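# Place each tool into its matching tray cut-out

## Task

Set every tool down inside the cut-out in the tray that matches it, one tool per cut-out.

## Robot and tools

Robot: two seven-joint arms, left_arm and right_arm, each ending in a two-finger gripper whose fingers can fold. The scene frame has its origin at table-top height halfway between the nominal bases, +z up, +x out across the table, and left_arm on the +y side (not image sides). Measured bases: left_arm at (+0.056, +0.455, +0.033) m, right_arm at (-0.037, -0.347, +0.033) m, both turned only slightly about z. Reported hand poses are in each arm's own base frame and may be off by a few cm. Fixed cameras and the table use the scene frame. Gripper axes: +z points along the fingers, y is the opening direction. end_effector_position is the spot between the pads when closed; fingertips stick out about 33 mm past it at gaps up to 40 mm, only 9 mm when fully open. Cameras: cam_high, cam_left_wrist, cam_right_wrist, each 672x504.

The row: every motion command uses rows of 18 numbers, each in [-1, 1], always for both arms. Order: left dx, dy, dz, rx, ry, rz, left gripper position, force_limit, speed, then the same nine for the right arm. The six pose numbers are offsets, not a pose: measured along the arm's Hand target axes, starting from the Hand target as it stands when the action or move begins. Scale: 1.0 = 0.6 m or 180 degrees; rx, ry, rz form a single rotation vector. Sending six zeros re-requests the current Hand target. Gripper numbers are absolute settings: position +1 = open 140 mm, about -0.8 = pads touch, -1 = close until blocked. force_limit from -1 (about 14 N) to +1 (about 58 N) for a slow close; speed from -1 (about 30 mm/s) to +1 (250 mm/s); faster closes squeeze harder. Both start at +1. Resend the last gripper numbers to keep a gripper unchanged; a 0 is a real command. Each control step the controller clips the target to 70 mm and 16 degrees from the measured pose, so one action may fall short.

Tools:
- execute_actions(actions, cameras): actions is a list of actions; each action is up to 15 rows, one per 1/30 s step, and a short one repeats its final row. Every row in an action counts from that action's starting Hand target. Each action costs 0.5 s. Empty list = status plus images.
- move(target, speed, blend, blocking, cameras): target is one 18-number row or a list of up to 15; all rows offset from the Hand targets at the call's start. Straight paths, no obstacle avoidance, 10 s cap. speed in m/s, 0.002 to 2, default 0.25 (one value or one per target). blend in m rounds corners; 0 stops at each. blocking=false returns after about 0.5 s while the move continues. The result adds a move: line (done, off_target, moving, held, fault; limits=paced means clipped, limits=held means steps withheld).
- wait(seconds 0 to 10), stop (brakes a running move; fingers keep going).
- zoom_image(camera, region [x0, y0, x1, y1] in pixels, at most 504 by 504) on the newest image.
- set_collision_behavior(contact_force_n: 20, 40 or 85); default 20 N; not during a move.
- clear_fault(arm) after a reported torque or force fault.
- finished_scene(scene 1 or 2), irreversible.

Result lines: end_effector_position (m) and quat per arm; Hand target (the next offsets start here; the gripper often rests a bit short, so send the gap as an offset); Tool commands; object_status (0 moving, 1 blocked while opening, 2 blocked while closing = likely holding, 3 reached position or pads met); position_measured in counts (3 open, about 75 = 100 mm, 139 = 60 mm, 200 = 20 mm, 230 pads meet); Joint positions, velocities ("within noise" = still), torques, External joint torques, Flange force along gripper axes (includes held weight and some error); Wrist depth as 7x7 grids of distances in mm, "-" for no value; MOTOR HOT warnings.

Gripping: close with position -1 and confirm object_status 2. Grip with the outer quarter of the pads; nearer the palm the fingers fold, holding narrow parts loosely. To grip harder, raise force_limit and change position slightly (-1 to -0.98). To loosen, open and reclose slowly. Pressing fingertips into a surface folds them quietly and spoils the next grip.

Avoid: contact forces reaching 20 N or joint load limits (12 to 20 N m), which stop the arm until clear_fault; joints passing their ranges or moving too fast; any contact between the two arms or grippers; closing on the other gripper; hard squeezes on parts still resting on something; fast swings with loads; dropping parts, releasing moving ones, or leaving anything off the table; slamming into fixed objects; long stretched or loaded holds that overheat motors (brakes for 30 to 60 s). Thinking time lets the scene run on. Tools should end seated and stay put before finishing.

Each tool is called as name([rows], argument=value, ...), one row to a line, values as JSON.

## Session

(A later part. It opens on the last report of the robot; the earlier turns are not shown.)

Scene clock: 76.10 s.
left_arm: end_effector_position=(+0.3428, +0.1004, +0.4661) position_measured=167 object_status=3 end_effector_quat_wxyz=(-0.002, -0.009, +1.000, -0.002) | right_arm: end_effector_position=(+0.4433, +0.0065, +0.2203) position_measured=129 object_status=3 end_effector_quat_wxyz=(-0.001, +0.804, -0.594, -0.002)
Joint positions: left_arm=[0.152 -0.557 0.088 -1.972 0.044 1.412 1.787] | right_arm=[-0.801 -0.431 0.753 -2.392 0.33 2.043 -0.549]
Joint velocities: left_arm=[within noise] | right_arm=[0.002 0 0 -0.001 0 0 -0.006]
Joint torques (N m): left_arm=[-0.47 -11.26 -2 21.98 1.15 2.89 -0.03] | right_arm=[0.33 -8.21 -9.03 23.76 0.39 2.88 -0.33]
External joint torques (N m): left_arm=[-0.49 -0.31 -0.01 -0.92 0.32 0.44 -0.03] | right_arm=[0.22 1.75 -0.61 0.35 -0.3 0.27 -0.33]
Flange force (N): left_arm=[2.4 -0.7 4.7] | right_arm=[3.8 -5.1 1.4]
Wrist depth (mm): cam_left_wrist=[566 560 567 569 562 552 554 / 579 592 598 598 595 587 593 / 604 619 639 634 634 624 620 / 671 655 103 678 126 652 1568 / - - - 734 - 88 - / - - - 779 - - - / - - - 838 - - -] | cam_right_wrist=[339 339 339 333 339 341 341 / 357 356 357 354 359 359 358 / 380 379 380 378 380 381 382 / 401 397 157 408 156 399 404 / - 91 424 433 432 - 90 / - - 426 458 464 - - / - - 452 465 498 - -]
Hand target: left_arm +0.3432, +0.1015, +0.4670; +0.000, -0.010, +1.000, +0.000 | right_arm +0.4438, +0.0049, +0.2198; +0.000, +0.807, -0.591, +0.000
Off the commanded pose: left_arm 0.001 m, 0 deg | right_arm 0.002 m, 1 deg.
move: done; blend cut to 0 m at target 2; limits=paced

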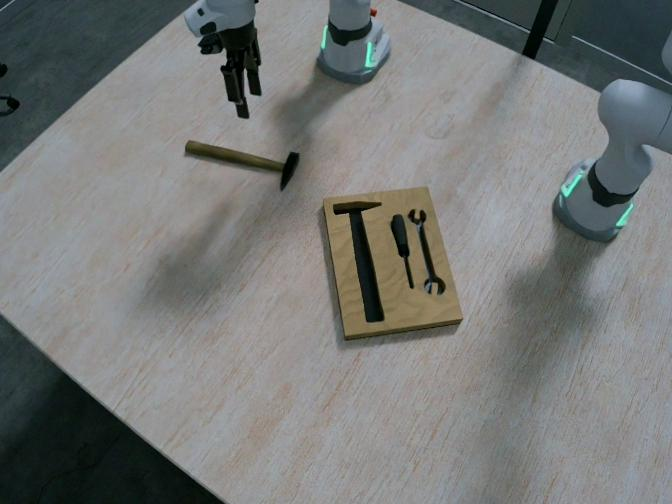

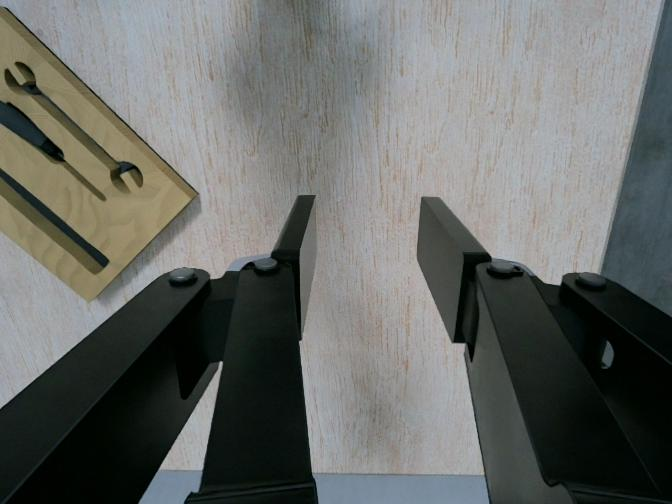

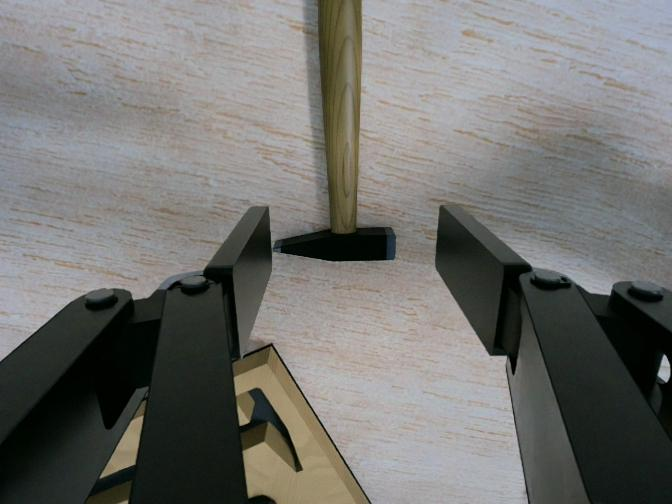

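move([
  [0,0,0,0,0,0,-0.3,0,0,-0.02,-0.005,0.283,0,0,0,0,0,0],
], speed=0.2, cameras=["cam_right_wrist"])

Scene clock: 79.13 s.
left_arm: end_effector_position=(+0.3428, +0.1004, +0.4661) position_measured=167 object_status=3 end_effector_quat_wxyz=(-0.002, -0.009, +1.000, -0.002) | right_arm: end_effector_position=(+0.4414, +0.0167, +0.0498) position_measured=129 object_status=3 end_effector_quat_wxyz=(+0.001, +0.807, -0.590, -0.002)
Joint positions: left_arm=[0.152 -0.557 0.088 -1.972 0.044 1.412 1.787] | right_arm=[-0.945 -0.012 0.984 -2.586 0.021 2.575 -0.287]
Joint velocities: left_arm=[within noise] | right_arm=[0.001 -0.001 0 0 0 -0.001 0.008]
Joint torques (N m): left_arm=[-0.47 -11.25 -2 21.95 1.14 2.9 -0.04] | right_arm=[-0.14 -12.07 -0.05 20.12 0.05 2.76 0.35]
External joint torques (N m): left_arm=[-0.53 -0.32 -0.08 -0.94 0.3 0.45 -0.04] | right_arm=[-0.15 1.96 0.21 0.91 -0.36 0.14 0.35]
Flange force (N): left_arm=[2.4 -0.9 4.8] | right_arm=[0.0 0.0 0.0]
Wrist depth (mm): cam_left_wrist=[563 566 559 560 556 560 559 / 577 600 597 598 593 590 580 / 614 616 637 636 631 629 632 / 663 655 103 665 125 659 1547 / - - - 725 - 88 94 / - - - 781 - - - / - - - 838 - - -] | cam_right_wrist=[188 189 190 171 190 191 192 / 198 199 200 180 201 202 202 / 210 211 211 207 212 214 214 / 223 221 158 213 221 224 228 / - 91 217 217 219 - 90 / - - 256 259 259 - - / - - 276 277 279 - -]
Hand target: left_arm +0.3432, +0.1015, +0.4670; +0.000, -0.010, +1.000, +0.000 | right_arm +0.4429, +0.0172, +0.0500; +0.000, +0.807, -0.591, +0.000
Off the commanded pose: left_arm 0.001 m, 0 deg | right_arm 0.002 m, 0 deg.
move: done
Images, in order (width x height): cam_right_wrist 672x504.

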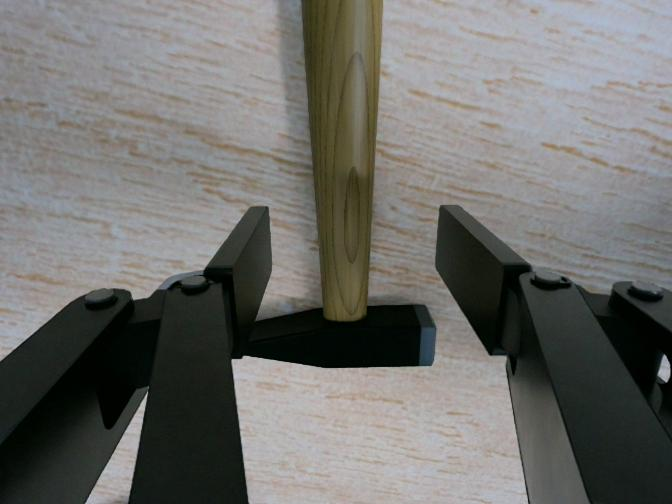

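move([
  [0,0,0,0,0,0,-0.3,0,0,0,-0.0075,0.052,0,0,0,-0.1,0,-1],
  [0,0,0,0,0,0,-0.3,0,0,0,-0.0075,0.052,0,0,0,-1,1,-1],
], speed=0.08, cameras=["cam_right_wrist"])

Scene clock: 83.83 s.
left_arm: end_effector_position=(+0.3428, +0.1004, +0.4661) position_measured=167 object_status=3 end_effector_quat_wxyz=(-0.002, -0.009, +1.000, -0.002) | right_arm: end_effector_position=(+0.4505, +0.0177, +0.0230) position_measured=233 object_status=0 end_effector_quat_wxyz=(+0.001, +0.808, -0.589, +0.004)
Joint positions: left_arm=[0.152 -0.557 0.088 -1.972 0.044 1.412 1.787] | right_arm=[-0.869 0.132 0.88 -2.565 -0.23 2.644 -0.103]
Joint torques (N m): left_arm=[-0.45 -11.3 -1.98 21.96 1.15 2.89 -0.03] | right_arm=[-0.38 -12.47 2.1 15.2 0.31 3.01 -0.05]
External joint torques (N m): left_arm=[-0.41 -0.46 0.06 -0.88 0.33 0.44 -0.03] | right_arm=[-0.39 6.26 -0.76 -2.49 -0.06 0.41 -0.05]
External joint torques when the fault began: right_arm=[-0.41 4.71 -1.57 -0.73 -0.06 0.72 0.19]
Flange force (N): left_arm=[2.7 -0.6 4.7] | right_arm=[0.0 0.0 0.0]
Flange force when the fault began (N): right_arm=[0.0 0.0 0.0]
Wrist depth (mm): cam_left_wrist=[563 563 567 559 555 563 549 / 577 597 600 595 589 586 590 / 606 624 634 629 631 629 646 / 665 652 104 663 125 655 1568 / - - - 721 - 88 94 / - - - 773 - - - / - - - 809 - - -] | cam_right_wrist=[166 166 167 149 167 168 168 / 175 175 176 156 174 176 177 / 185 185 186 168 187 187 188 / 196 196 197 129 195 198 199 / 208 206 86 - 85 85 212 / - - - - - - - / - - - - - - -]
Hand target: left_arm +0.3432, +0.1015, +0.4670; +0.000, -0.010, +1.000, +0.000 | right_arm +0.4505, +0.0177, +0.0230; +0.001, +0.808, -0.589, +0.004 (not the last commanded pose)
Tool commands: left_gripper/position=-0.3 left_gripper/force_limit=+0.0 left_gripper/speed=+0.0 right_gripper/position=-1.0 right_gripper/force_limit=+1.0 right_gripper/speed=-1.0
Off the commanded pose: left_arm 0.001 m, 0 deg | right_arm 0.005 m, 1 deg.
FORCE FAULT: contact force on the right arm reached its limit, and that arm stopped. The contact can be on any part of that arm, not only on its tool. That arm's remaining commands of this call were not run. That arm is still stopped at the end of this call. While its stop runs, that arm takes no new command, but execute_actions still moves its gripper.
CLEAR FAULT: the right arm stays stopped (Reflex) until you call clear_fault(arm="right_arm").
move: fault (right_arm)
Images, in order (width x height): cam_right_wrist 672x504.

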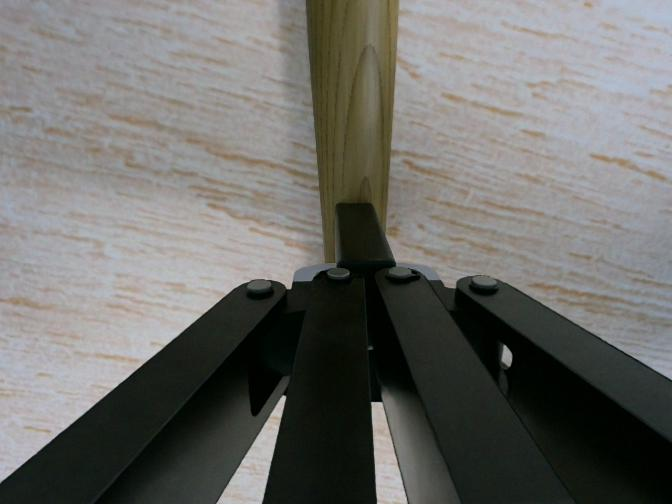

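clear_fault(arm="right_arm")

move([
  [0,0,0,0,0,0,-0.3,0,0,0,0,-0.06,0,0,0,-1,1,-1],
], speed=0.08)

move([
  [0,0,0,0,0,0,-0.3,0,0,0,0,0,0,0,0,-0.1,1,0],
], cameras=["all"])

Scene clock: 84.07 s.
left_arm: end_effector_position=(+0.3428, +0.1004, +0.4661) position_measured=167 object_status=3 end_effector_quat_wxyz=(-0.002, -0.009, +1.000, -0.002) | right_arm: end_effector_position=(+0.4505, +0.0177, +0.0230) position_measured=233 object_status=3 end_effector_quat_wxyz=(+0.001, +0.808, -0.589, +0.004)
Joint positions: left_arm=[0.152 -0.557 0.088 -1.972 0.044 1.412 1.787] | right_arm=[-0.869 0.132 0.88 -2.565 -0.23 2.644 -0.103]
Joint torques (N m): left_arm=[-0.45 -11.27 -2 22 1.14 2.89 -0.03] | right_arm=[-0.35 -12.5 2.1 15.21 0.31 3 -0.02]
External joint torques (N m): left_arm=[-0.47 -0.36 -0.01 -0.85 0.31 0.45 -0.03] | right_arm=[-0.32 6.23 -0.72 -2.51 -0.07 0.41 -0.02]
Flange force (N): left_arm=[2.4 -0.7 4.5] | right_arm=[0.0 0.0 0.0]
Wrist depth (mm): cam_left_wrist=[567 566 566 565 560 554 555 / 579 597 600 592 592 587 589 / 604 616 632 632 625 629 645 / 661 654 104 667 126 655 1547 / - - - 723 - 89 94 / - - - 781 - - - / - - - 853 - - -] | cam_right_wrist=[166 166 166 148 167 167 168 / 175 175 176 156 174 176 177 / 185 185 186 168 186 187 188 / 196 197 196 128 195 198 198 / 208 206 86 - 85 85 212 / - - - - - - - / - - - - - - -]
Hand target: left_arm +0.3432, +0.1015, +0.4670; +0.000, -0.010, +1.000, +0.000 | right_arm +0.4505, +0.0177, +0.0230; +0.001, +0.808, -0.589, +0.004 (not the last commanded pose)
Tool commands: left_gripper/position=-0.3 left_gripper/force_limit=+0.0 left_gripper/speed=+0.0 right_gripper/position=-1.0 right_gripper/force_limit=+1.0 right_gripper/speed=-1.0
Off the commanded pose: left_arm 0.001 m, 0 deg | right_arm 0.005 m, 1 deg.
FORCE FAULT, CONTINUED: the right arm's stop, for the force fault that an earlier result reported, is over. The call counts as one of the actions that you can send in this scene. That arm's target is now where it stood when the stop ended, not its last command. That arm accepts commands again. But the contact force on that arm is still at or above the limit. If it stays there, that arm faults again when it next moves, or sooner. A gripper command under way when that arm faults again still takes effect: if its gripper's own grip or push keeps the force up, reverse the gripper motion that made it.
CLEAR FAULT: your call cleared the right arm's force fault. If the contact force or a joint's load stays at its limit, that arm stops again.

Scene clock: 85.87 s.
left_arm: end_effector_position=(+0.3428, +0.1004, +0.4661) position_measured=167 object_status=3 end_effector_quat_wxyz=(-0.002, -0.009, +1.000, -0.002) | right_arm: end_effector_position=(+0.4522, +0.0181, +0.0594) position_measured=233 object_status=3 end_effector_quat_wxyz=(+0.001, +0.808, -0.590, +0.006)
Joint positions: left_arm=[0.152 -0.557 0.088 -1.972 0.044 1.412 1.787] | right_arm=[-0.892 -0.018 0.939 -2.561 0.011 2.559 -0.271]
Joint velocities: left_arm=[within noise] | right_arm=[0.001 0 0.001 -0.001 -0.001 0.001 -0.006]
Joint torques (N m): left_arm=[-0.45 -11.26 -2.03 21.97 1.15 2.89 -0.03] | right_arm=[-0.17 -14.5 -0.19 19.7 0.86 2.45 -0.29]
External joint torques (N m): left_arm=[-0.49 -0.31 -0.09 -0.9 0.32 0.45 -0.03] | right_arm=[-0.22 0.59 0.16 0.21 0.43 -0.16 -0.29]
Flange force (N): left_arm=[2.3 -0.8 4.6] | right_arm=[0.0 0.0 0.0]
Wrist depth (mm): cam_left_wrist=[562 570 563 562 560 552 554 / 577 592 600 595 595 590 592 / 612 619 639 634 627 629 1441 / 657 655 103 669 126 667 1527 / - - - 723 - 89 94 / - - - 789 - - - / - - - 879 - - -] | cam_right_wrist=[199 198 199 182 199 199 200 / 209 209 210 193 210 210 210 / 221 221 222 203 222 222 223 / 235 235 235 124 232 235 236 / 249 246 86 - 85 84 251 / - - - - - - - / - - - - - - -]
Hand target: left_arm +0.3432, +0.1015, +0.4670; +0.000, -0.010, +1.000, +0.000 | right_arm +0.4503, +0.0179, +0.0590; +0.001, +0.808, -0.589, +0.004
Off the commanded pose: left_arm 0.001 m, 0 deg | right_arm 0.002 m, 0 deg.
move: done

Scene clock: 86.60 s.
left_arm: end_effector_position=(+0.3428, +0.1004, +0.4661) position_measured=167 object_status=3 end_effector_quat_wxyz=(-0.002, -0.009, +1.000, -0.002) | right_arm: end_effector_position=(+0.4522, +0.0181, +0.0593) position_measured=141 object_status=0 end_effector_quat_wxyz=(+0.001, +0.808, -0.589, +0.006)
Joint positions: left_arm=[0.152 -0.557 0.088 -1.972 0.044 1.412 1.787] | right_arm=[-0.892 -0.018 0.939 -2.561 0.011 2.559 -0.273]
Joint torques (N m): left_arm=[-0.45 -11.26 -1.97 22 1.16 2.89 -0.03] | right_arm=[-0.11 -14.36 -0.22 19.75 0.77 2.48 -0.27]
External joint torques (N m): left_arm=[-0.43 -0.26 0.08 -0.91 0.33 0.44 -0.03] | right_arm=[-0.11 0.82 0.18 0.16 0.34 -0.16 -0.27]
Flange force (N): left_arm=[2.2 -0.5 4.6] | right_arm=[0.0 0.0 0.0]
Wrist depth (mm): cam_left_wrist=[565 565 567 562 559 559 551 / 576 592 601 595 592 589 597 / 609 617 636 634 631 622 636 / 663 650 104 673 126 663 1568 / - - - 727 - 88 94 / - - - 781 - - - / - - - 847 - - -] | cam_right_wrist=[199 199 199 182 199 199 201 / 209 210 210 192 209 210 210 / 220 221 222 205 222 222 222 / 234 234 167 235 160 233 236 / - 90 130 229 226 - 92 / - - 267 268 266 - - / - - 287 287 289 - -]
Hand target: left_arm +0.3432, +0.1015, +0.4670; +0.000, -0.010, +1.000, +0.000 | right_arm +0.4504, +0.0180, +0.0590; +0.002, +0.808, -0.589, +0.004
Off the commanded pose: left_arm 0.001 m, 0 deg | right_arm 0.002 m, 0 deg.
move: done

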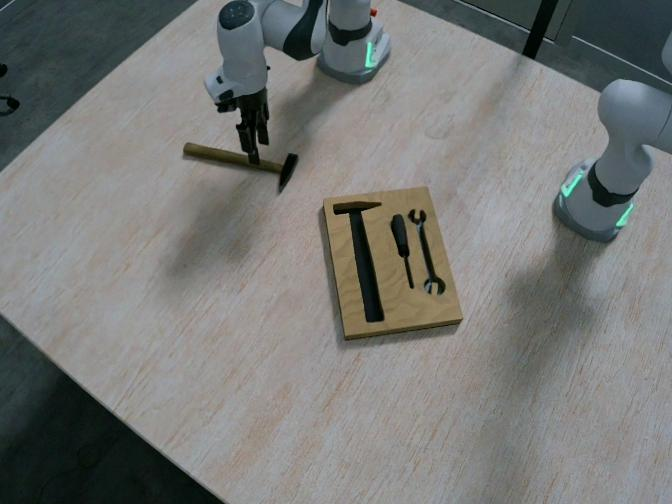

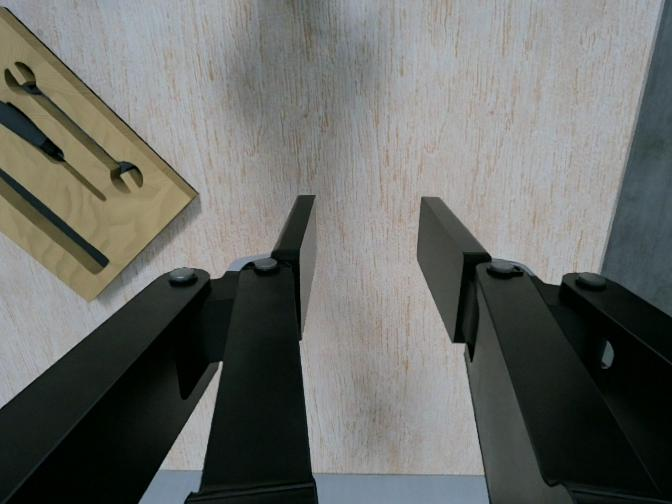

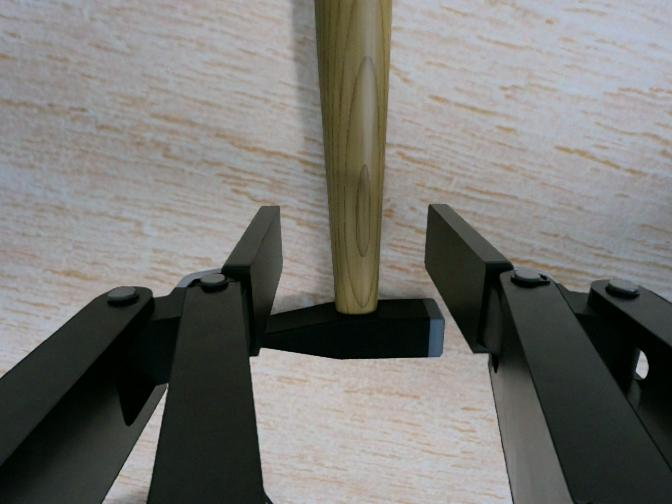

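move([
  [0,0,0,0,0,0,-0.3,0,0,0,0.001,0.083,0,0,0,-0.25,0,-1],
], speed=0.06, cameras=["cam_right_wrist"])

Scene clock: 88.80 s.
left_arm: end_effector_position=(+0.3428, +0.1004, +0.4661) position_measured=167 object_status=3 end_effector_quat_wxyz=(-0.002, -0.009, +1.000, -0.002) | right_arm: end_effector_position=(+0.4480, +0.0177, +0.0086) position_measured=160 object_status=3 end_effector_quat_wxyz=(+0.003, +0.810, -0.587, +0.001)
Joint positions: left_arm=[0.152 -0.557 0.088 -1.972 0.044 1.412 1.787] | right_arm=[-0.803 0.177 0.802 -2.565 -0.296 2.67 -0.06]
Joint velocities: left_arm=[within noise] | right_arm=[0 0.001 0 0 0 0 0.004]
Joint torques (N m): left_arm=[-0.46 -11.27 -2.03 21.97 1.15 2.9 -0.05] | right_arm=[0.34 -19.35 3.47 17.86 0.14 2.83 0.31]
External joint torques (N m): left_arm=[-0.48 -0.36 -0.05 -0.85 0.32 0.46 -0.05] | right_arm=[0.33 1.58 -0.11 0.9 -0.21 0.25 0.31]
Flange force (N): left_arm=[2.4 -0.8 4.5] | right_arm=[1.1 -9.6 10.4]
Wrist depth (mm): cam_left_wrist=[563 565 566 569 559 554 558 / 573 597 600 598 590 592 589 / 609 617 636 634 627 629 637 / 657 654 104 669 126 655 1568 / - - - 716 - 89 94 / - - - 789 - - - / - - - 792 - - -] | cam_right_wrist=[153 153 154 133 154 155 156 / 161 163 162 144 163 163 164 / 170 171 171 151 172 173 174 / 181 181 178 163 155 182 183 / - - 92 178 191 85 90 / - - - 181 180 - - / - - - 223 224 - -]
Hand target: left_arm +0.3432, +0.1015, +0.4670; +0.000, -0.010, +1.000, +0.000 | right_arm +0.4500, +0.0174, +0.0092; +0.002, +0.808, -0.589, +0.004
Off the commanded pose: left_arm 0.001 m, 0 deg | right_arm 0.002 m, 0 deg.
move: done
Images, in order (width x height): cam_right_wrist 672x504.

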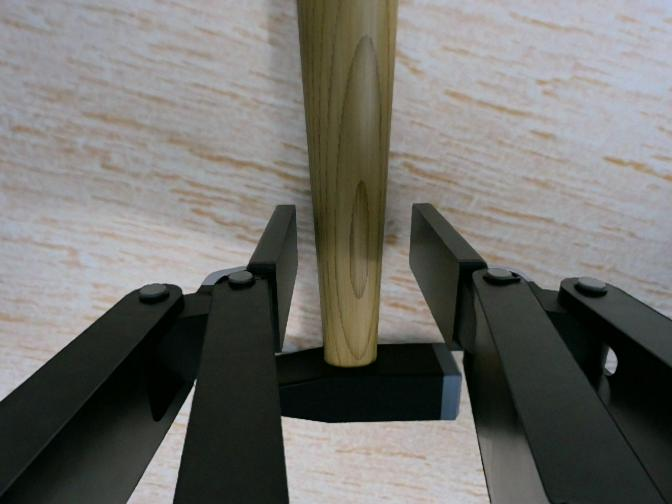

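move([
  [0,0,0,0,0,0,-0.3,0,0,0,-0.0015,0,0,0,0,-1,1,-1],
], cameras=["cam_right_wrist"])

Scene clock: 90.27 s.
left_arm: end_effector_position=(+0.3428, +0.1004, +0.4661) position_measured=167 object_status=3 end_effector_quat_wxyz=(-0.002, -0.009, +1.000, -0.002) | right_arm: end_effector_position=(+0.4500, +0.0178, +0.0095) position_measured=192 object_status=0 end_effector_quat_wxyz=(+0.002, +0.809, -0.587, +0.003)
Joint positions: left_arm=[0.152 -0.557 0.088 -1.972 0.044 1.412 1.787] | right_arm=[-0.795 0.176 0.795 -2.561 -0.297 2.67 -0.057]
Joint torques (N m): left_arm=[-0.44 -11.27 -2.02 21.94 1.16 2.91 -0.05] | right_arm=[0.18 -17.97 3 17.5 0.27 3.57 0.26]
External joint torques (N m): left_arm=[-0.43 -0.25 -0.01 -0.98 0.33 0.46 -0.05] | right_arm=[0.1 3.24 -0.64 0.41 -0.07 0.96 0.26]
Flange force (N): left_arm=[2.3 -0.7 4.8] | right_arm=[2.2 -11.3 17.8]
Wrist depth (mm): cam_left_wrist=[562 569 563 560 556 551 554 / 574 593 597 597 592 592 586 / 609 617 632 631 625 625 646 / 661 655 103 671 126 659 1557 / - - - 730 - 89 94 / - - - 787 - - - / - - - 856 - - -] | cam_right_wrist=[154 154 154 137 156 156 157 / 162 164 163 146 162 164 164 / 171 172 172 153 173 174 174 / 182 182 181 163 162 183 185 / 191 - 92 173 - 91 193 / - - - 182 - - - / - - - 225 - - -]
Hand target: left_arm +0.3432, +0.1015, +0.4670; +0.000, -0.010, +1.000, +0.000 | right_arm +0.4509, +0.0177, +0.0092; +0.002, +0.808, -0.589, +0.004
Off the commanded pose: left_arm 0.001 m, 0 deg | right_arm 0.001 m, 0 deg.
move: done
Images, in order (width x height): cam_right_wrist 672x504.

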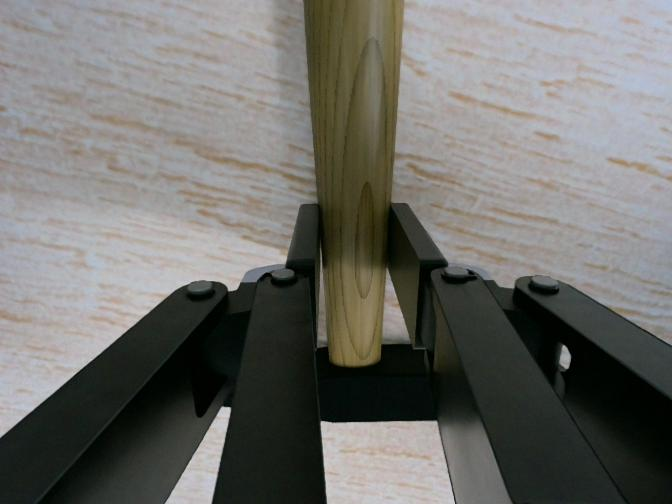

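set_collision_behavior(contact_force_n=40)

move([
  [0,0,0,0,0,0,-0.3,0,0,0,0,-0.1,0,0,0,-1,1,-1],
], speed=0.08, cameras=["cam_right_wrist","cam_high"])

Set on each arm: contact force limit 40 N; load limits (N m) waist: 35, shoulder: 35, upper arm roll: 32, elbow: 30, forearm roll: 12, wrist pitch: 12, wrist roll: 12.

Scene clock: 92.57 s.
left_arm: end_effector_position=(+0.3428, +0.1004, +0.4661) position_measured=167 object_status=3 end_effector_quat_wxyz=(-0.002, -0.009, +1.000, -0.002) | right_arm: end_effector_position=(+0.4497, +0.0186, +0.0677) position_measured=192 object_status=2 end_effector_quat_wxyz=(+0.002, +0.808, -0.590, +0.003)
Joint positions: left_arm=[0.152 -0.557 0.088 -1.972 0.044 1.412 1.787] | right_arm=[-0.83 -0.052 0.882 -2.558 0.055 2.526 -0.303]
Joint velocities: left_arm=[within noise] | right_arm=[0.001 0 -0.001 0 -0.001 0.001 -0.008]
Joint torques (N m): left_arm=[-0.43 -11.27 -1.99 21.97 1.14 2.9 -0.01] | right_arm=[0.24 -16.27 -1.44 21.84 0.97 2.82 -0.22]
External joint torques (N m): left_arm=[-0.42 -0.38 0.03 -0.88 0.32 0.45 -0.01] | right_arm=[0.23 -0.45 -0.33 1.86 0.52 0.19 -0.22]
Flange force (N): left_arm=[2.5 -0.6 4.6] | right_arm=[0.5 0.1 -5.6]
Wrist depth (mm): cam_left_wrist=[566 572 565 565 554 555 550 / 577 590 600 597 597 589 590 / 611 617 632 634 629 627 636 / 661 654 104 667 125 661 677 / - - - 725 - 89 - / - - - 789 - - - / - - - 853 - - -] | cam_right_wrist=[205 205 206 102 204 208 208 / 216 217 218 122 216 219 219 / 228 229 229 147 230 231 231 / 243 243 241 162 162 242 246 / 255 - 92 208 - 90 255 / - - - 278 - - - / - - - 298 - - -]
Hand target: left_arm +0.3432, +0.1015, +0.4670; +0.000, -0.010, +1.000, +0.000 | right_arm +0.4506, +0.0181, +0.0692; +0.002, +0.808, -0.589, +0.004
Off the commanded pose: left_arm 0.001 m, 0 deg | right_arm 0.002 m, 0 deg.
move: done
Images, in order (width x height): cam_high 672x504, cam_right_wrist 672x504.

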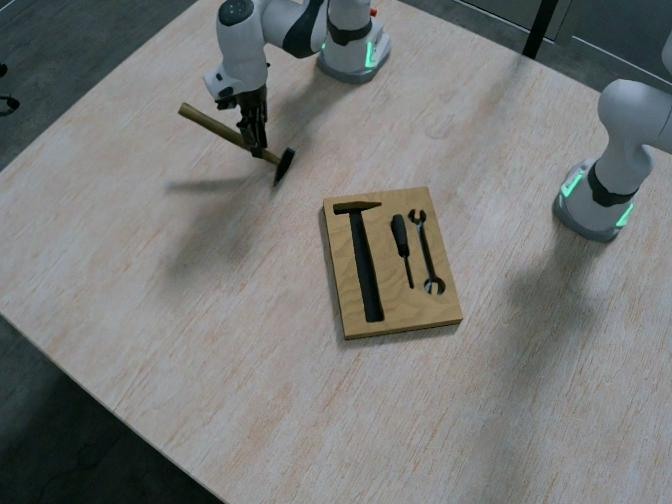

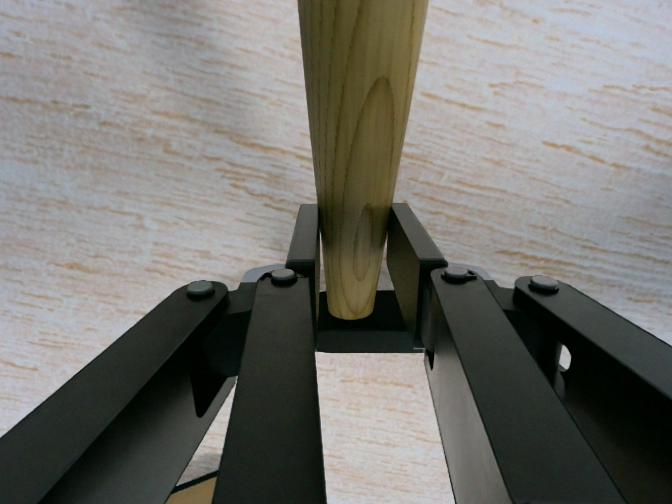

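move([
  [0,0,0,0,0,0,-0.3,0,0,0,0,0.1,0,0,0,-1,1,-1],
  [0,0,0,0,0,0,-0.3,0,0,0,0,0.1,0,0,0,-0.4,1,-1],
  [0,0,0,0,0,0,-0.3,0,0,-0.052,0,0.1,0,0,0,-0.4,1,-1],
], speed=0.06, cameras=["cam_right_wrist"])

Scene clock: 96.87 s.
left_arm: end_effector_position=(+0.3428, +0.1004, +0.4661) position_measured=167 object_status=3 end_effector_quat_wxyz=(-0.002, -0.009, +1.000, -0.002) | right_arm: end_effector_position=(+0.4404, +0.0469, +0.0084) position_measured=179 object_status=3 end_effector_quat_wxyz=(+0.003, +0.812, -0.584, +0.003)
Joint positions: left_arm=[0.152 -0.557 0.088 -1.972 0.044 1.412 1.787] | right_arm=[-0.708 0.155 0.778 -2.585 -0.267 2.682 -0.019]
Joint velocities: left_arm=[within noise] | right_arm=[0 -0.001 0 0 0 0.001 0.005]
Joint torques (N m): left_arm=[-0.41 -11.24 -1.98 21.97 1.15 2.9 -0.02] | right_arm=[0.36 -19.99 3.37 16.9 0.78 2.83 0.11]
External joint torques (N m): left_arm=[-0.42 -0.39 0 -0.86 0.32 0.46 -0.02] | right_arm=[0.3 0.89 0.27 -0.02 0.44 0.24 0.11]
Flange force (N): left_arm=[2.5 -0.7 4.6] | right_arm=[-0.7 -1.1 1.3]
Wrist depth (mm): cam_left_wrist=[562 569 565 560 558 555 551 / 576 597 597 601 595 583 589 / 611 619 636 632 629 629 1432 / 657 667 103 673 126 657 1557 / - - - 732 - 89 - / - - - 789 - - - / - - - 826 - - -] | cam_right_wrist=[153 153 154 135 155 155 156 / 161 163 162 146 161 164 164 / 171 171 171 153 172 173 174 / 181 181 179 164 150 181 184 / 190 - - 169 - 90 192 / - - - 208 - - - / - - - 223 - - -]
Hand target: left_arm +0.3432, +0.1015, +0.4670; +0.000, -0.010, +1.000, +0.000 | right_arm +0.4413, +0.0474, +0.0089; +0.002, +0.808, -0.589, +0.004
Off the commanded pose: left_arm 0.001 m, 0 deg | right_arm 0.001 m, 1 deg.
move: done
Images, in order (width x height): cam_right_wrist 672x504.

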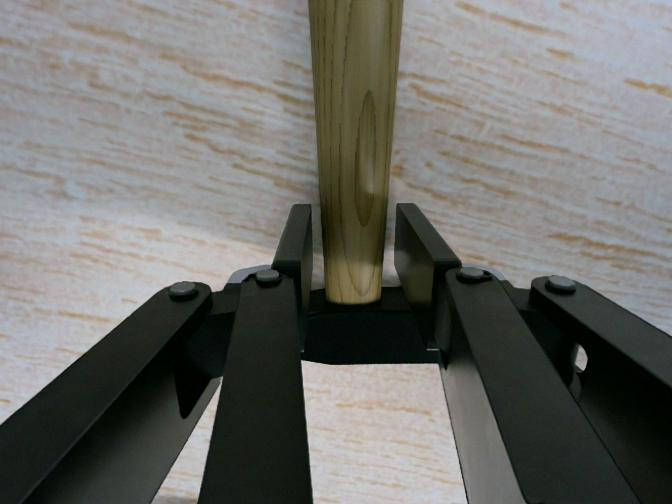

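move([
  [0,0,0,0,0,0,-0.3,0,0,0,0,0,0,0,0,-1,1,-1],
  [0,0,0,0,0,0,-0.3,0,0,0,0,-0.12,0,0,0,-1,1,-1],
], speed=0.08, cameras=["cam_right_wrist","cam_high"])

Scene clock: 100.17 s.
left_arm: end_effector_position=(+0.3428, +0.1004, +0.4661) position_measured=167 object_status=3 end_effector_quat_wxyz=(-0.002, -0.009, +1.000, -0.002) | right_arm: end_effector_position=(+0.4398, +0.0482, +0.0792) position_measured=196 object_status=2 end_effector_quat_wxyz=(+0.003, +0.808, -0.590, +0.003)
Joint positions: left_arm=[0.152 -0.557 0.088 -1.972 0.044 1.412 1.787] | right_arm=[-0.695 -0.115 0.821 -2.574 0.125 2.492 -0.287]
Joint velocities: left_arm=[within noise] | right_arm=[0 -0.001 -0.001 -0.001 0.001 0.001 -0.007]
Joint torques (N m): left_arm=[-0.46 -11.25 -2 22.01 1.15 2.9 -0.04] | right_arm=[0.36 -16.32 -2.76 22.36 0.93 2.85 -0.3]
External joint torques (N m): left_arm=[-0.48 -0.4 -0.04 -0.82 0.32 0.45 -0.04] | right_arm=[0.43 -0.6 -0.37 1.98 0.46 0.23 -0.3]
Flange force (N): left_arm=[2.4 -0.8 4.4] | right_arm=[0.4 0.2 -5.6]
Wrist depth (mm): cam_left_wrist=[567 563 562 566 560 555 552 / 573 597 601 598 595 586 595 / 607 617 637 632 629 622 641 / 655 655 103 663 126 657 1557 / - - - 721 - 88 94 / - - - 776 - - - / - - - 826 - - -] | cam_right_wrist=[215 216 216 133 217 217 218 / 227 228 228 145 226 229 230 / 241 240 240 153 242 243 243 / 254 255 251 159 152 254 258 / 268 - 92 167 - 90 269 / - - - 290 - - - / - - - 313 - - -]
Hand target: left_arm +0.3432, +0.1015, +0.4670; +0.000, -0.010, +1.000, +0.000 | right_arm +0.4410, +0.0479, +0.0809; +0.002, +0.808, -0.589, +0.004
Off the commanded pose: left_arm 0.001 m, 0 deg | right_arm 0.002 m, 0 deg.
move: done
Images, in order (width x height): cam_high 672x504, cam_right_wrist 672x504.

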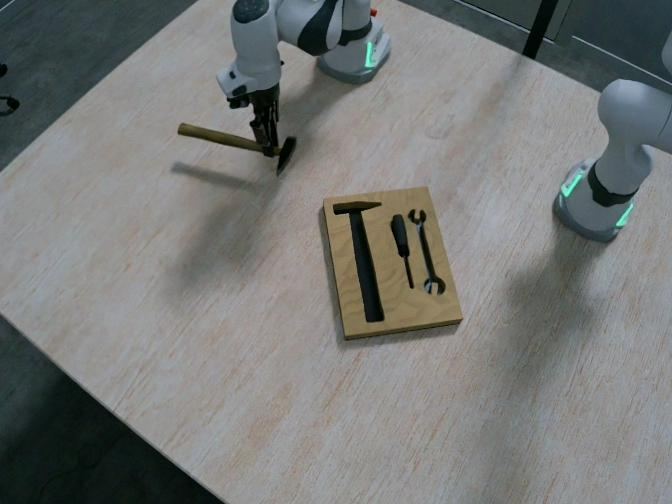

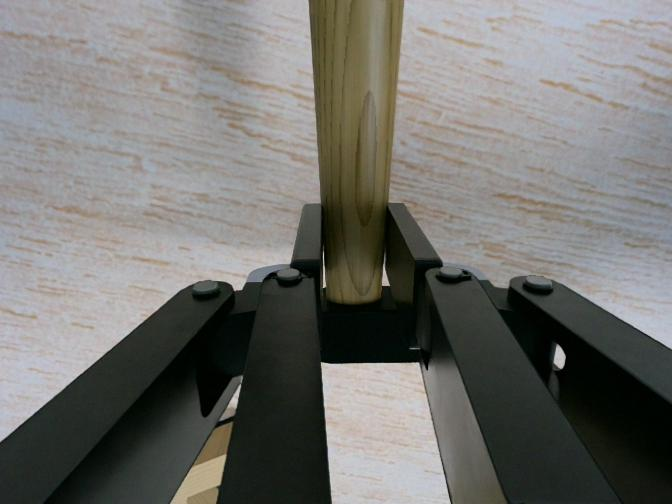

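move([
  [0,0,0,0,0,0,-0.3,0,0,0,0,-0.15,0,0,0,-1,1,-1],
  [0,0,0,0,0,0,-0.3,0,0,-0.4345,-0.1927,-0.198,0,0,-0.637,-1,1,-1],
], speed=[0.15,0.25], blend=[0.03,0], cameras=["all"])

Scene clock: 106.80 s.
left_arm: end_effector_position=(+0.3428, +0.1004, +0.4661) position_measured=167 object_status=3 end_effector_quat_wxyz=(-0.002, -0.009, +1.000, -0.002) | right_arm: end_effector_position=(+0.4690, +0.3322, +0.1955) position_measured=196 object_status=2 end_effector_quat_wxyz=(+0.003, +0.934, +0.358, -0.001)
Joint positions: left_arm=[0.152 -0.557 0.088 -1.972 0.044 1.412 1.787] | right_arm=[-0.171 0.152 0.821 -1.997 -0.134 2.094 -1.592]
Joint velocities: left_arm=[within noise] | right_arm=[0.001 0 0 0 0 0 -0.008]
Joint torques (N m): left_arm=[-0.45 -11.27 -1.99 21.97 1.15 2.89 -0.04] | right_arm=[-0.15 -25.3 4.31 27.31 0.56 2.81 -0.23]
External joint torques (N m): left_arm=[-0.46 -0.35 -0.02 -0.89 0.33 0.45 -0.04] | right_arm=[-0.21 0.65 0.53 3.25 -0.2 0.16 -0.23]
Flange force (N): left_arm=[2.4 -0.7 4.6] | right_arm=[14.5 1.9 -3.5]
Wrist depth (mm): cam_left_wrist=[562 570 566 563 559 556 552 / 579 597 598 601 592 589 597 / 604 616 645 629 636 634 1432 / 665 657 103 663 125 659 1547 / - - - 734 - 89 94 / - - - 792 - - - / - - - 850 - - -] | cam_right_wrist=[318 289 290 133 287 318 320 / 333 305 299 144 302 336 336 / 354 326 322 150 322 355 357 / 374 343 336 162 153 374 377 / 394 - 92 169 - 91 393 / - - - 431 - - - / - - - 462 - - -]
Hand target: left_arm +0.3432, +0.1015, +0.4670; +0.000, -0.010, +1.000, +0.000 | right_arm +0.4704, +0.3324, +0.1978; +0.004, +0.932, +0.363, +0.001
Off the commanded pose: left_arm 0.001 m, 0 deg | right_arm 0.003 m, 1 deg.
move: done

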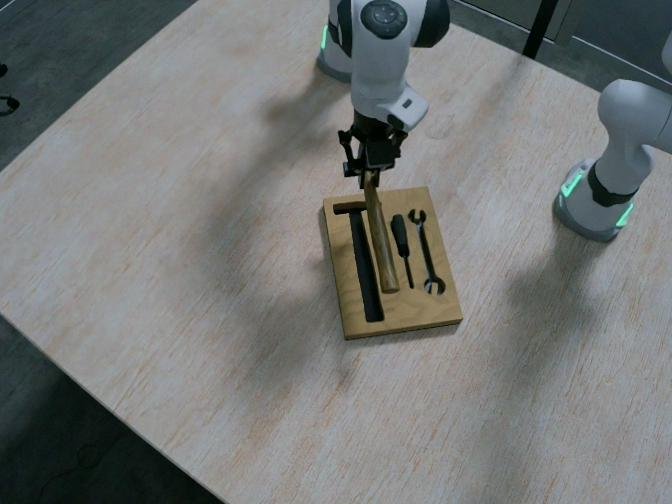

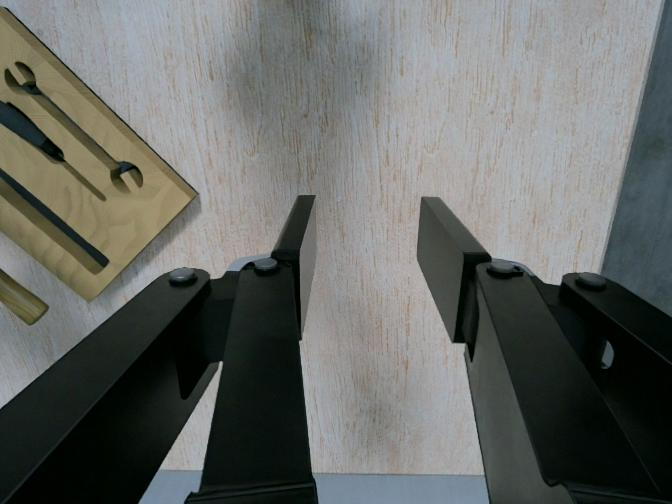

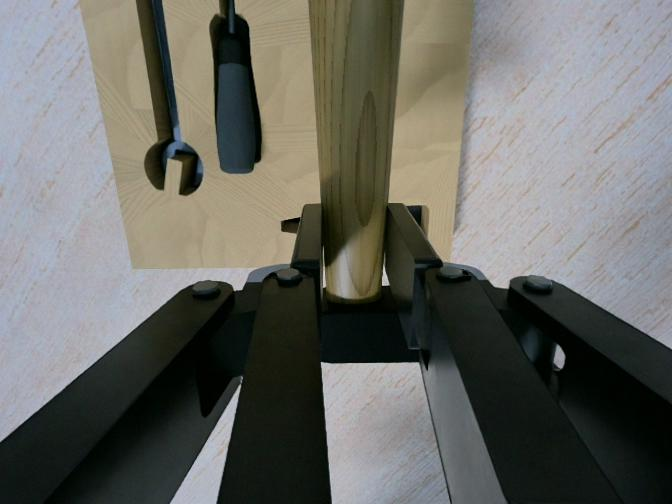

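move([
  [0,0,0,0,0,0,-0.3,0,0,-0.005,0.021,0.19,0,0,0,-1,1,-1],
], speed=0.15, cameras=["cam_right_wrist","cam_high"])

zoom_image(camera="cam_right_wrist", region=[150, 120, 500, 380])

zoom_image(camera="cam_high", region=[300, 130, 480, 350])

Scene clock: 109.10 s.
left_arm: end_effector_position=(+0.3428, +0.1004, +0.4661) position_measured=167 object_status=3 end_effector_quat_wxyz=(-0.002, -0.009, +1.000, -0.002) | right_arm: end_effector_position=(+0.4727, +0.3184, +0.0808) position_measured=196 object_status=2 end_effector_quat_wxyz=(+0.004, +0.931, +0.365, -0.006)
Joint positions: left_arm=[0.152 -0.557 0.088 -1.972 0.044 1.412 1.787] | right_arm=[-0.107 0.337 0.724 -2.107 -0.312 2.325 -1.509]
Joint velocities: left_arm=[within noise] | right_arm=[0 0 -0.001 0.001 0 0.002 0.007]
Joint torques (N m): left_arm=[-0.45 -11.27 -2 21.95 1.15 2.9 -0.02] | right_arm=[0.35 -31.11 7.85 24.16 0.38 3.12 0.17]
External joint torques (N m): left_arm=[-0.47 -0.21 -0.02 -1.03 0.32 0.44 -0.02] | right_arm=[0.32 0.07 0.51 2.97 -0.25 0.5 0.17]
Flange force (N): left_arm=[2.3 -0.7 4.9] | right_arm=[11.6 0.7 0.1]
Wrist depth (mm): cam_left_wrist=[563 572 565 560 558 554 549 / 574 598 603 590 593 593 590 / 611 620 641 634 631 627 1424 / 680 661 104 671 126 654 1568 / - - - 727 - 89 94 / - - - 789 - - - / - - - 835 - - -] | cam_right_wrist=[184 184 185 133 186 213 218 / 199 191 195 145 194 228 230 / 220 210 207 152 207 244 244 / 220 220 218 161 152 256 260 / 231 - 92 137 - 91 270 / - - - 297 - - - / - - - 320 - - -]
Hand target: left_arm +0.3432, +0.1015, +0.4670; +0.000, -0.010, +1.000, +0.000 | right_arm +0.4773, +0.3202, +0.0839; +0.004, +0.932, +0.363, +0.001
Off the commanded pose: left_arm 0.001 m, 0 deg | right_arm 0.006 m, 1 deg.
move: off_target (right_arm)
Images, in order (width x height): cam_high 672x504, cam_right_wrist 672x504.

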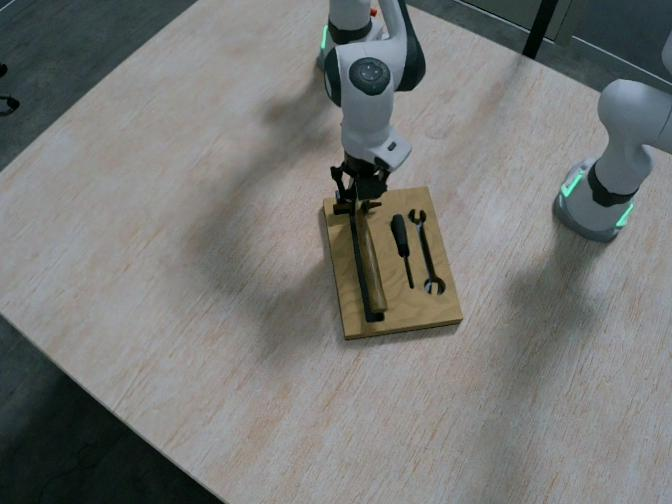

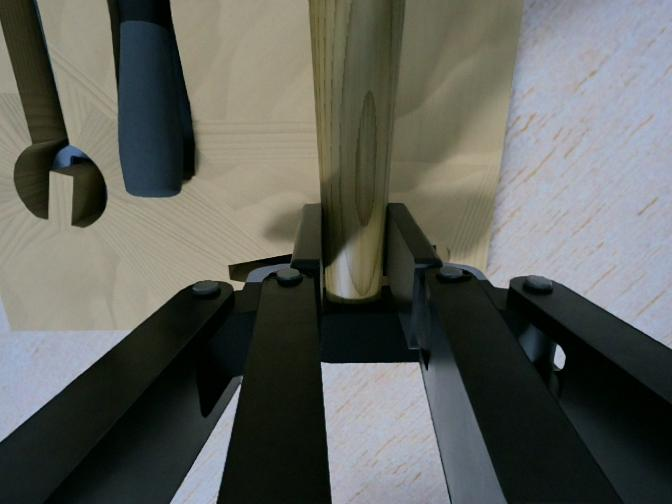

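Scaled by 1.440 from the camera's 672x504 image, which has a finer 960x720 frame.

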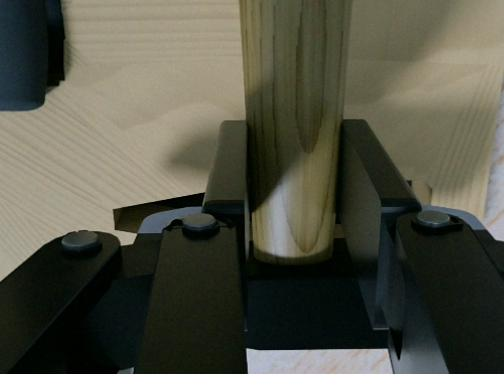

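Scaled by 2.291 from the camera's 672x504 image, which has a finer 960x720 frame.

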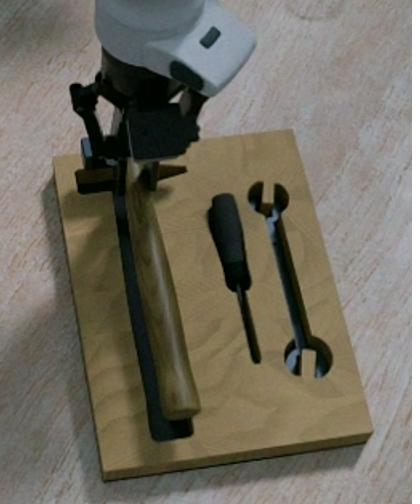

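move([
  [0.072,-0.25,0.11,0.25,0,0,-0.3,0,0,0,0,0,0,0,0,-1,1,-1],
], cameras=["cam_left_wrist"])

Scene clock: 130.00 s.
left_arm: end_effector_position=(+0.3023, -0.0487, +0.4002) position_measured=167 object_status=3 end_effector_quat_wxyz=(+0.000, -0.013, +0.924, -0.381) | right_arm: end_effector_position=(+0.4728, +0.3183, +0.0806) position_measured=196 object_status=2 end_effector_quat_wxyz=(+0.004, +0.931, +0.364, -0.006)
Joint positions: left_arm=[0.052 -0.723 0.369 -2.409 -0.504 1.477 1.861] | right_arm=[-0.106 0.337 0.722 -2.107 -0.312 2.326 -1.508]
Joint velocities: left_arm=[-0.001 -0.001 0 0.002 0 0.001 0.006] | right_arm=[within noise]
Joint torques (N m): left_arm=[-0.82 -6.74 -5.42 22.03 -1.87 1.55 0.08] | right_arm=[0.37 -31.12 7.86 24.01 0.6 3.2 0.21]
External joint torques (N m): left_arm=[-0.79 -1.11 0.54 -1.3 -0.6 0.37 0.15] | right_arm=[0.44 0.08 0.64 2.84 -0.03 0.59 0.21]
Flange force (N): left_arm=[4.0 0.2 5.2] | right_arm=[10.7 0.3 -0.1]
Wrist depth (mm): cam_left_wrist=[382 1074 863 685 565 476 420 / 385 1234 917 691 567 500 435 / 414 451 558 663 580 526 449 / 392 449 103 714 125 520 467 / - - - 853 - 88 94 / - - - 906 - - - / - - - - - - -] | cam_right_wrist=[184 185 185 133 185 213 218 / 199 197 194 147 196 227 230 / 220 211 207 155 208 243 244 / 219 220 218 162 152 257 260 / 231 - 92 170 - 90 271 / - - - 297 - - - / - - - 319 - - -]
Hand target: left_arm +0.3029, -0.0493, +0.4010; +0.004, -0.009, +0.924, -0.383 | right_arm +0.4772, +0.3202, +0.0840; +0.004, +0.932, +0.363, +0.001
Off the commanded pose: left_arm 0.001 m, 1 deg | right_arm 0.006 m, 1 deg.
move: off_target (right_arm)
Images, in order (width x height): cam_left_wrist 672x504.

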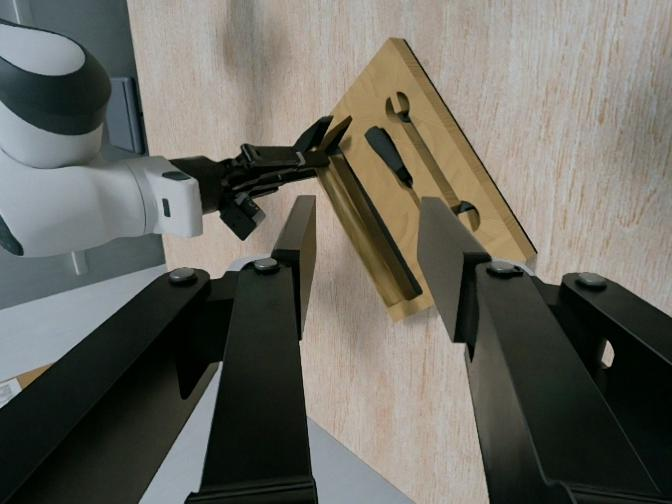

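zoom_image(camera="cam_left_wrist", region=[270, 80, 470, 330])

Scaled by 2.016 from the camera's 672x504 image, which has a finer 960x720 frame.

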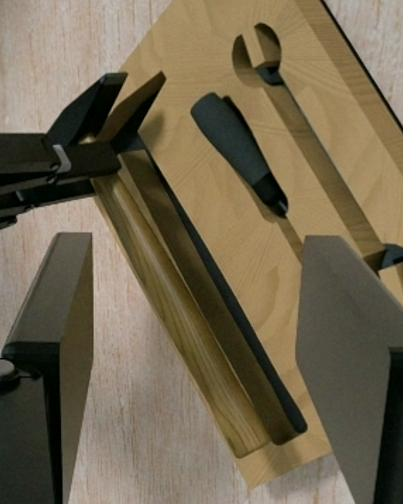

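move([
  [0,0,0,0,0,0,-0.3,0,0,-0.007,0,0.05,0,0,0,-1,1,-1],
], speed=0.08, cameras=["cam_left_wrist","cam_right_wrist"])

zoom_image(camera="cam_left_wrist", region=[270, 80, 470, 330])

zoom_image(camera="cam_right_wrist", region=[150, 200, 500, 400])

Scene clock: 132.37 s.
left_arm: end_effector_position=(+0.3024, -0.0486, +0.4003) position_measured=167 object_status=3 end_effector_quat_wxyz=(+0.000, -0.012, +0.924, -0.381) | right_arm: end_effector_position=(+0.4704, +0.3154, +0.0515) position_measured=196 object_status=2 end_effector_quat_wxyz=(+0.004, +0.931, +0.365, -0.005)
Joint positions: left_arm=[0.052 -0.723 0.369 -2.409 -0.504 1.477 1.863] | right_arm=[-0.075 0.381 0.68 -2.131 -0.357 2.388 -1.48]
Joint velocities: left_arm=[within noise] | right_arm=[0.001 0.001 -0.002 0.001 -0.001 0.003 0.006]
Joint torques (N m): left_arm=[-0.83 -6.74 -5.41 22.08 -1.84 1.6 0.09] | right_arm=[0.18 -32.38 8.36 22.64 0.34 3.17 0.29]
External joint torques (N m): left_arm=[-0.79 -1.19 0.54 -1.19 -0.58 0.41 0.16] | right_arm=[0.16 0.21 0.51 2.37 -0.24 0.55 0.29]
Flange force (N): left_arm=[4.0 0.2 5.0] | right_arm=[9.2 0.4 1.3]
Wrist depth (mm): cam_left_wrist=[385 1105 869 682 565 478 420 / 397 1132 924 707 569 501 431 / 417 459 566 667 576 525 450 / 419 476 104 795 125 520 464 / - - - 853 - 89 94 / - - - 928 - - - / - - - - - - -] | cam_right_wrist=[157 160 159 135 160 162 192 / 166 165 168 146 169 173 203 / 182 176 178 154 179 210 216 / 190 189 188 161 153 226 229 / 200 - 92 169 - 91 238 / - - - 261 - - - / - - - 282 - - -]
Hand target: left_arm +0.3029, -0.0493, +0.4010; +0.004, -0.009, +0.924, -0.383 | right_arm +0.4743, +0.3172, +0.0540; +0.004, +0.932, +0.363, +0.001
Off the commanded pose: left_arm 0.001 m, 1 deg | right_arm 0.005 m, 1 deg.
move: off_target (right_arm)
Images, in order (width x height): cam_left_wrist 672x504, cam_right_wrist 672x504.

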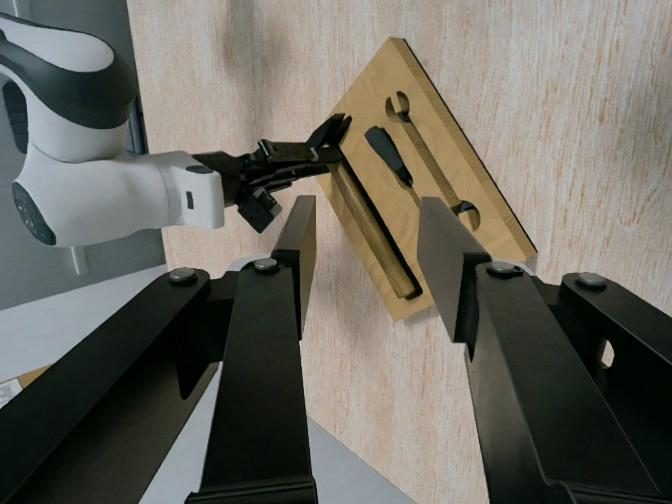

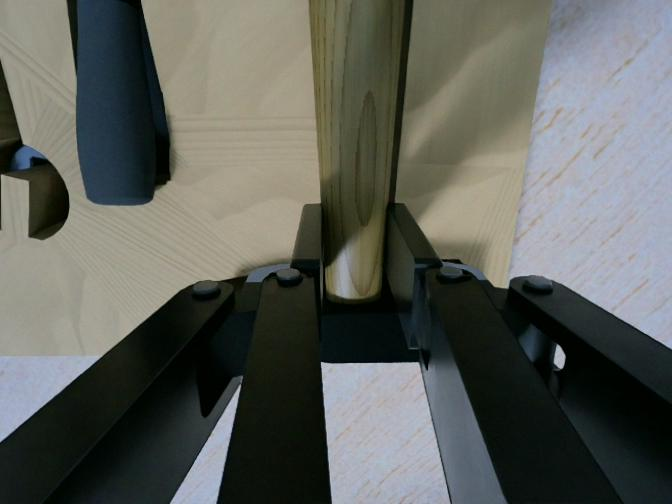

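Scaled by 2.016 from the camera's 672x504 image, which has a finer 960x720 frame.

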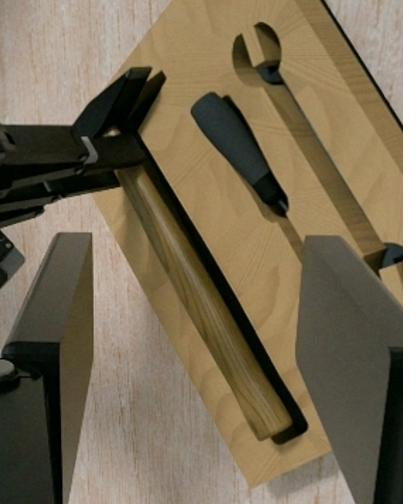

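Scaled by 1.440 from the camera's 672x504 image, which has a finer 960x720 frame.

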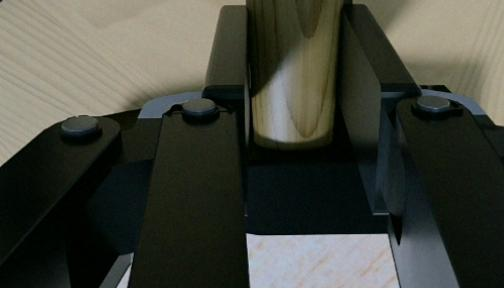

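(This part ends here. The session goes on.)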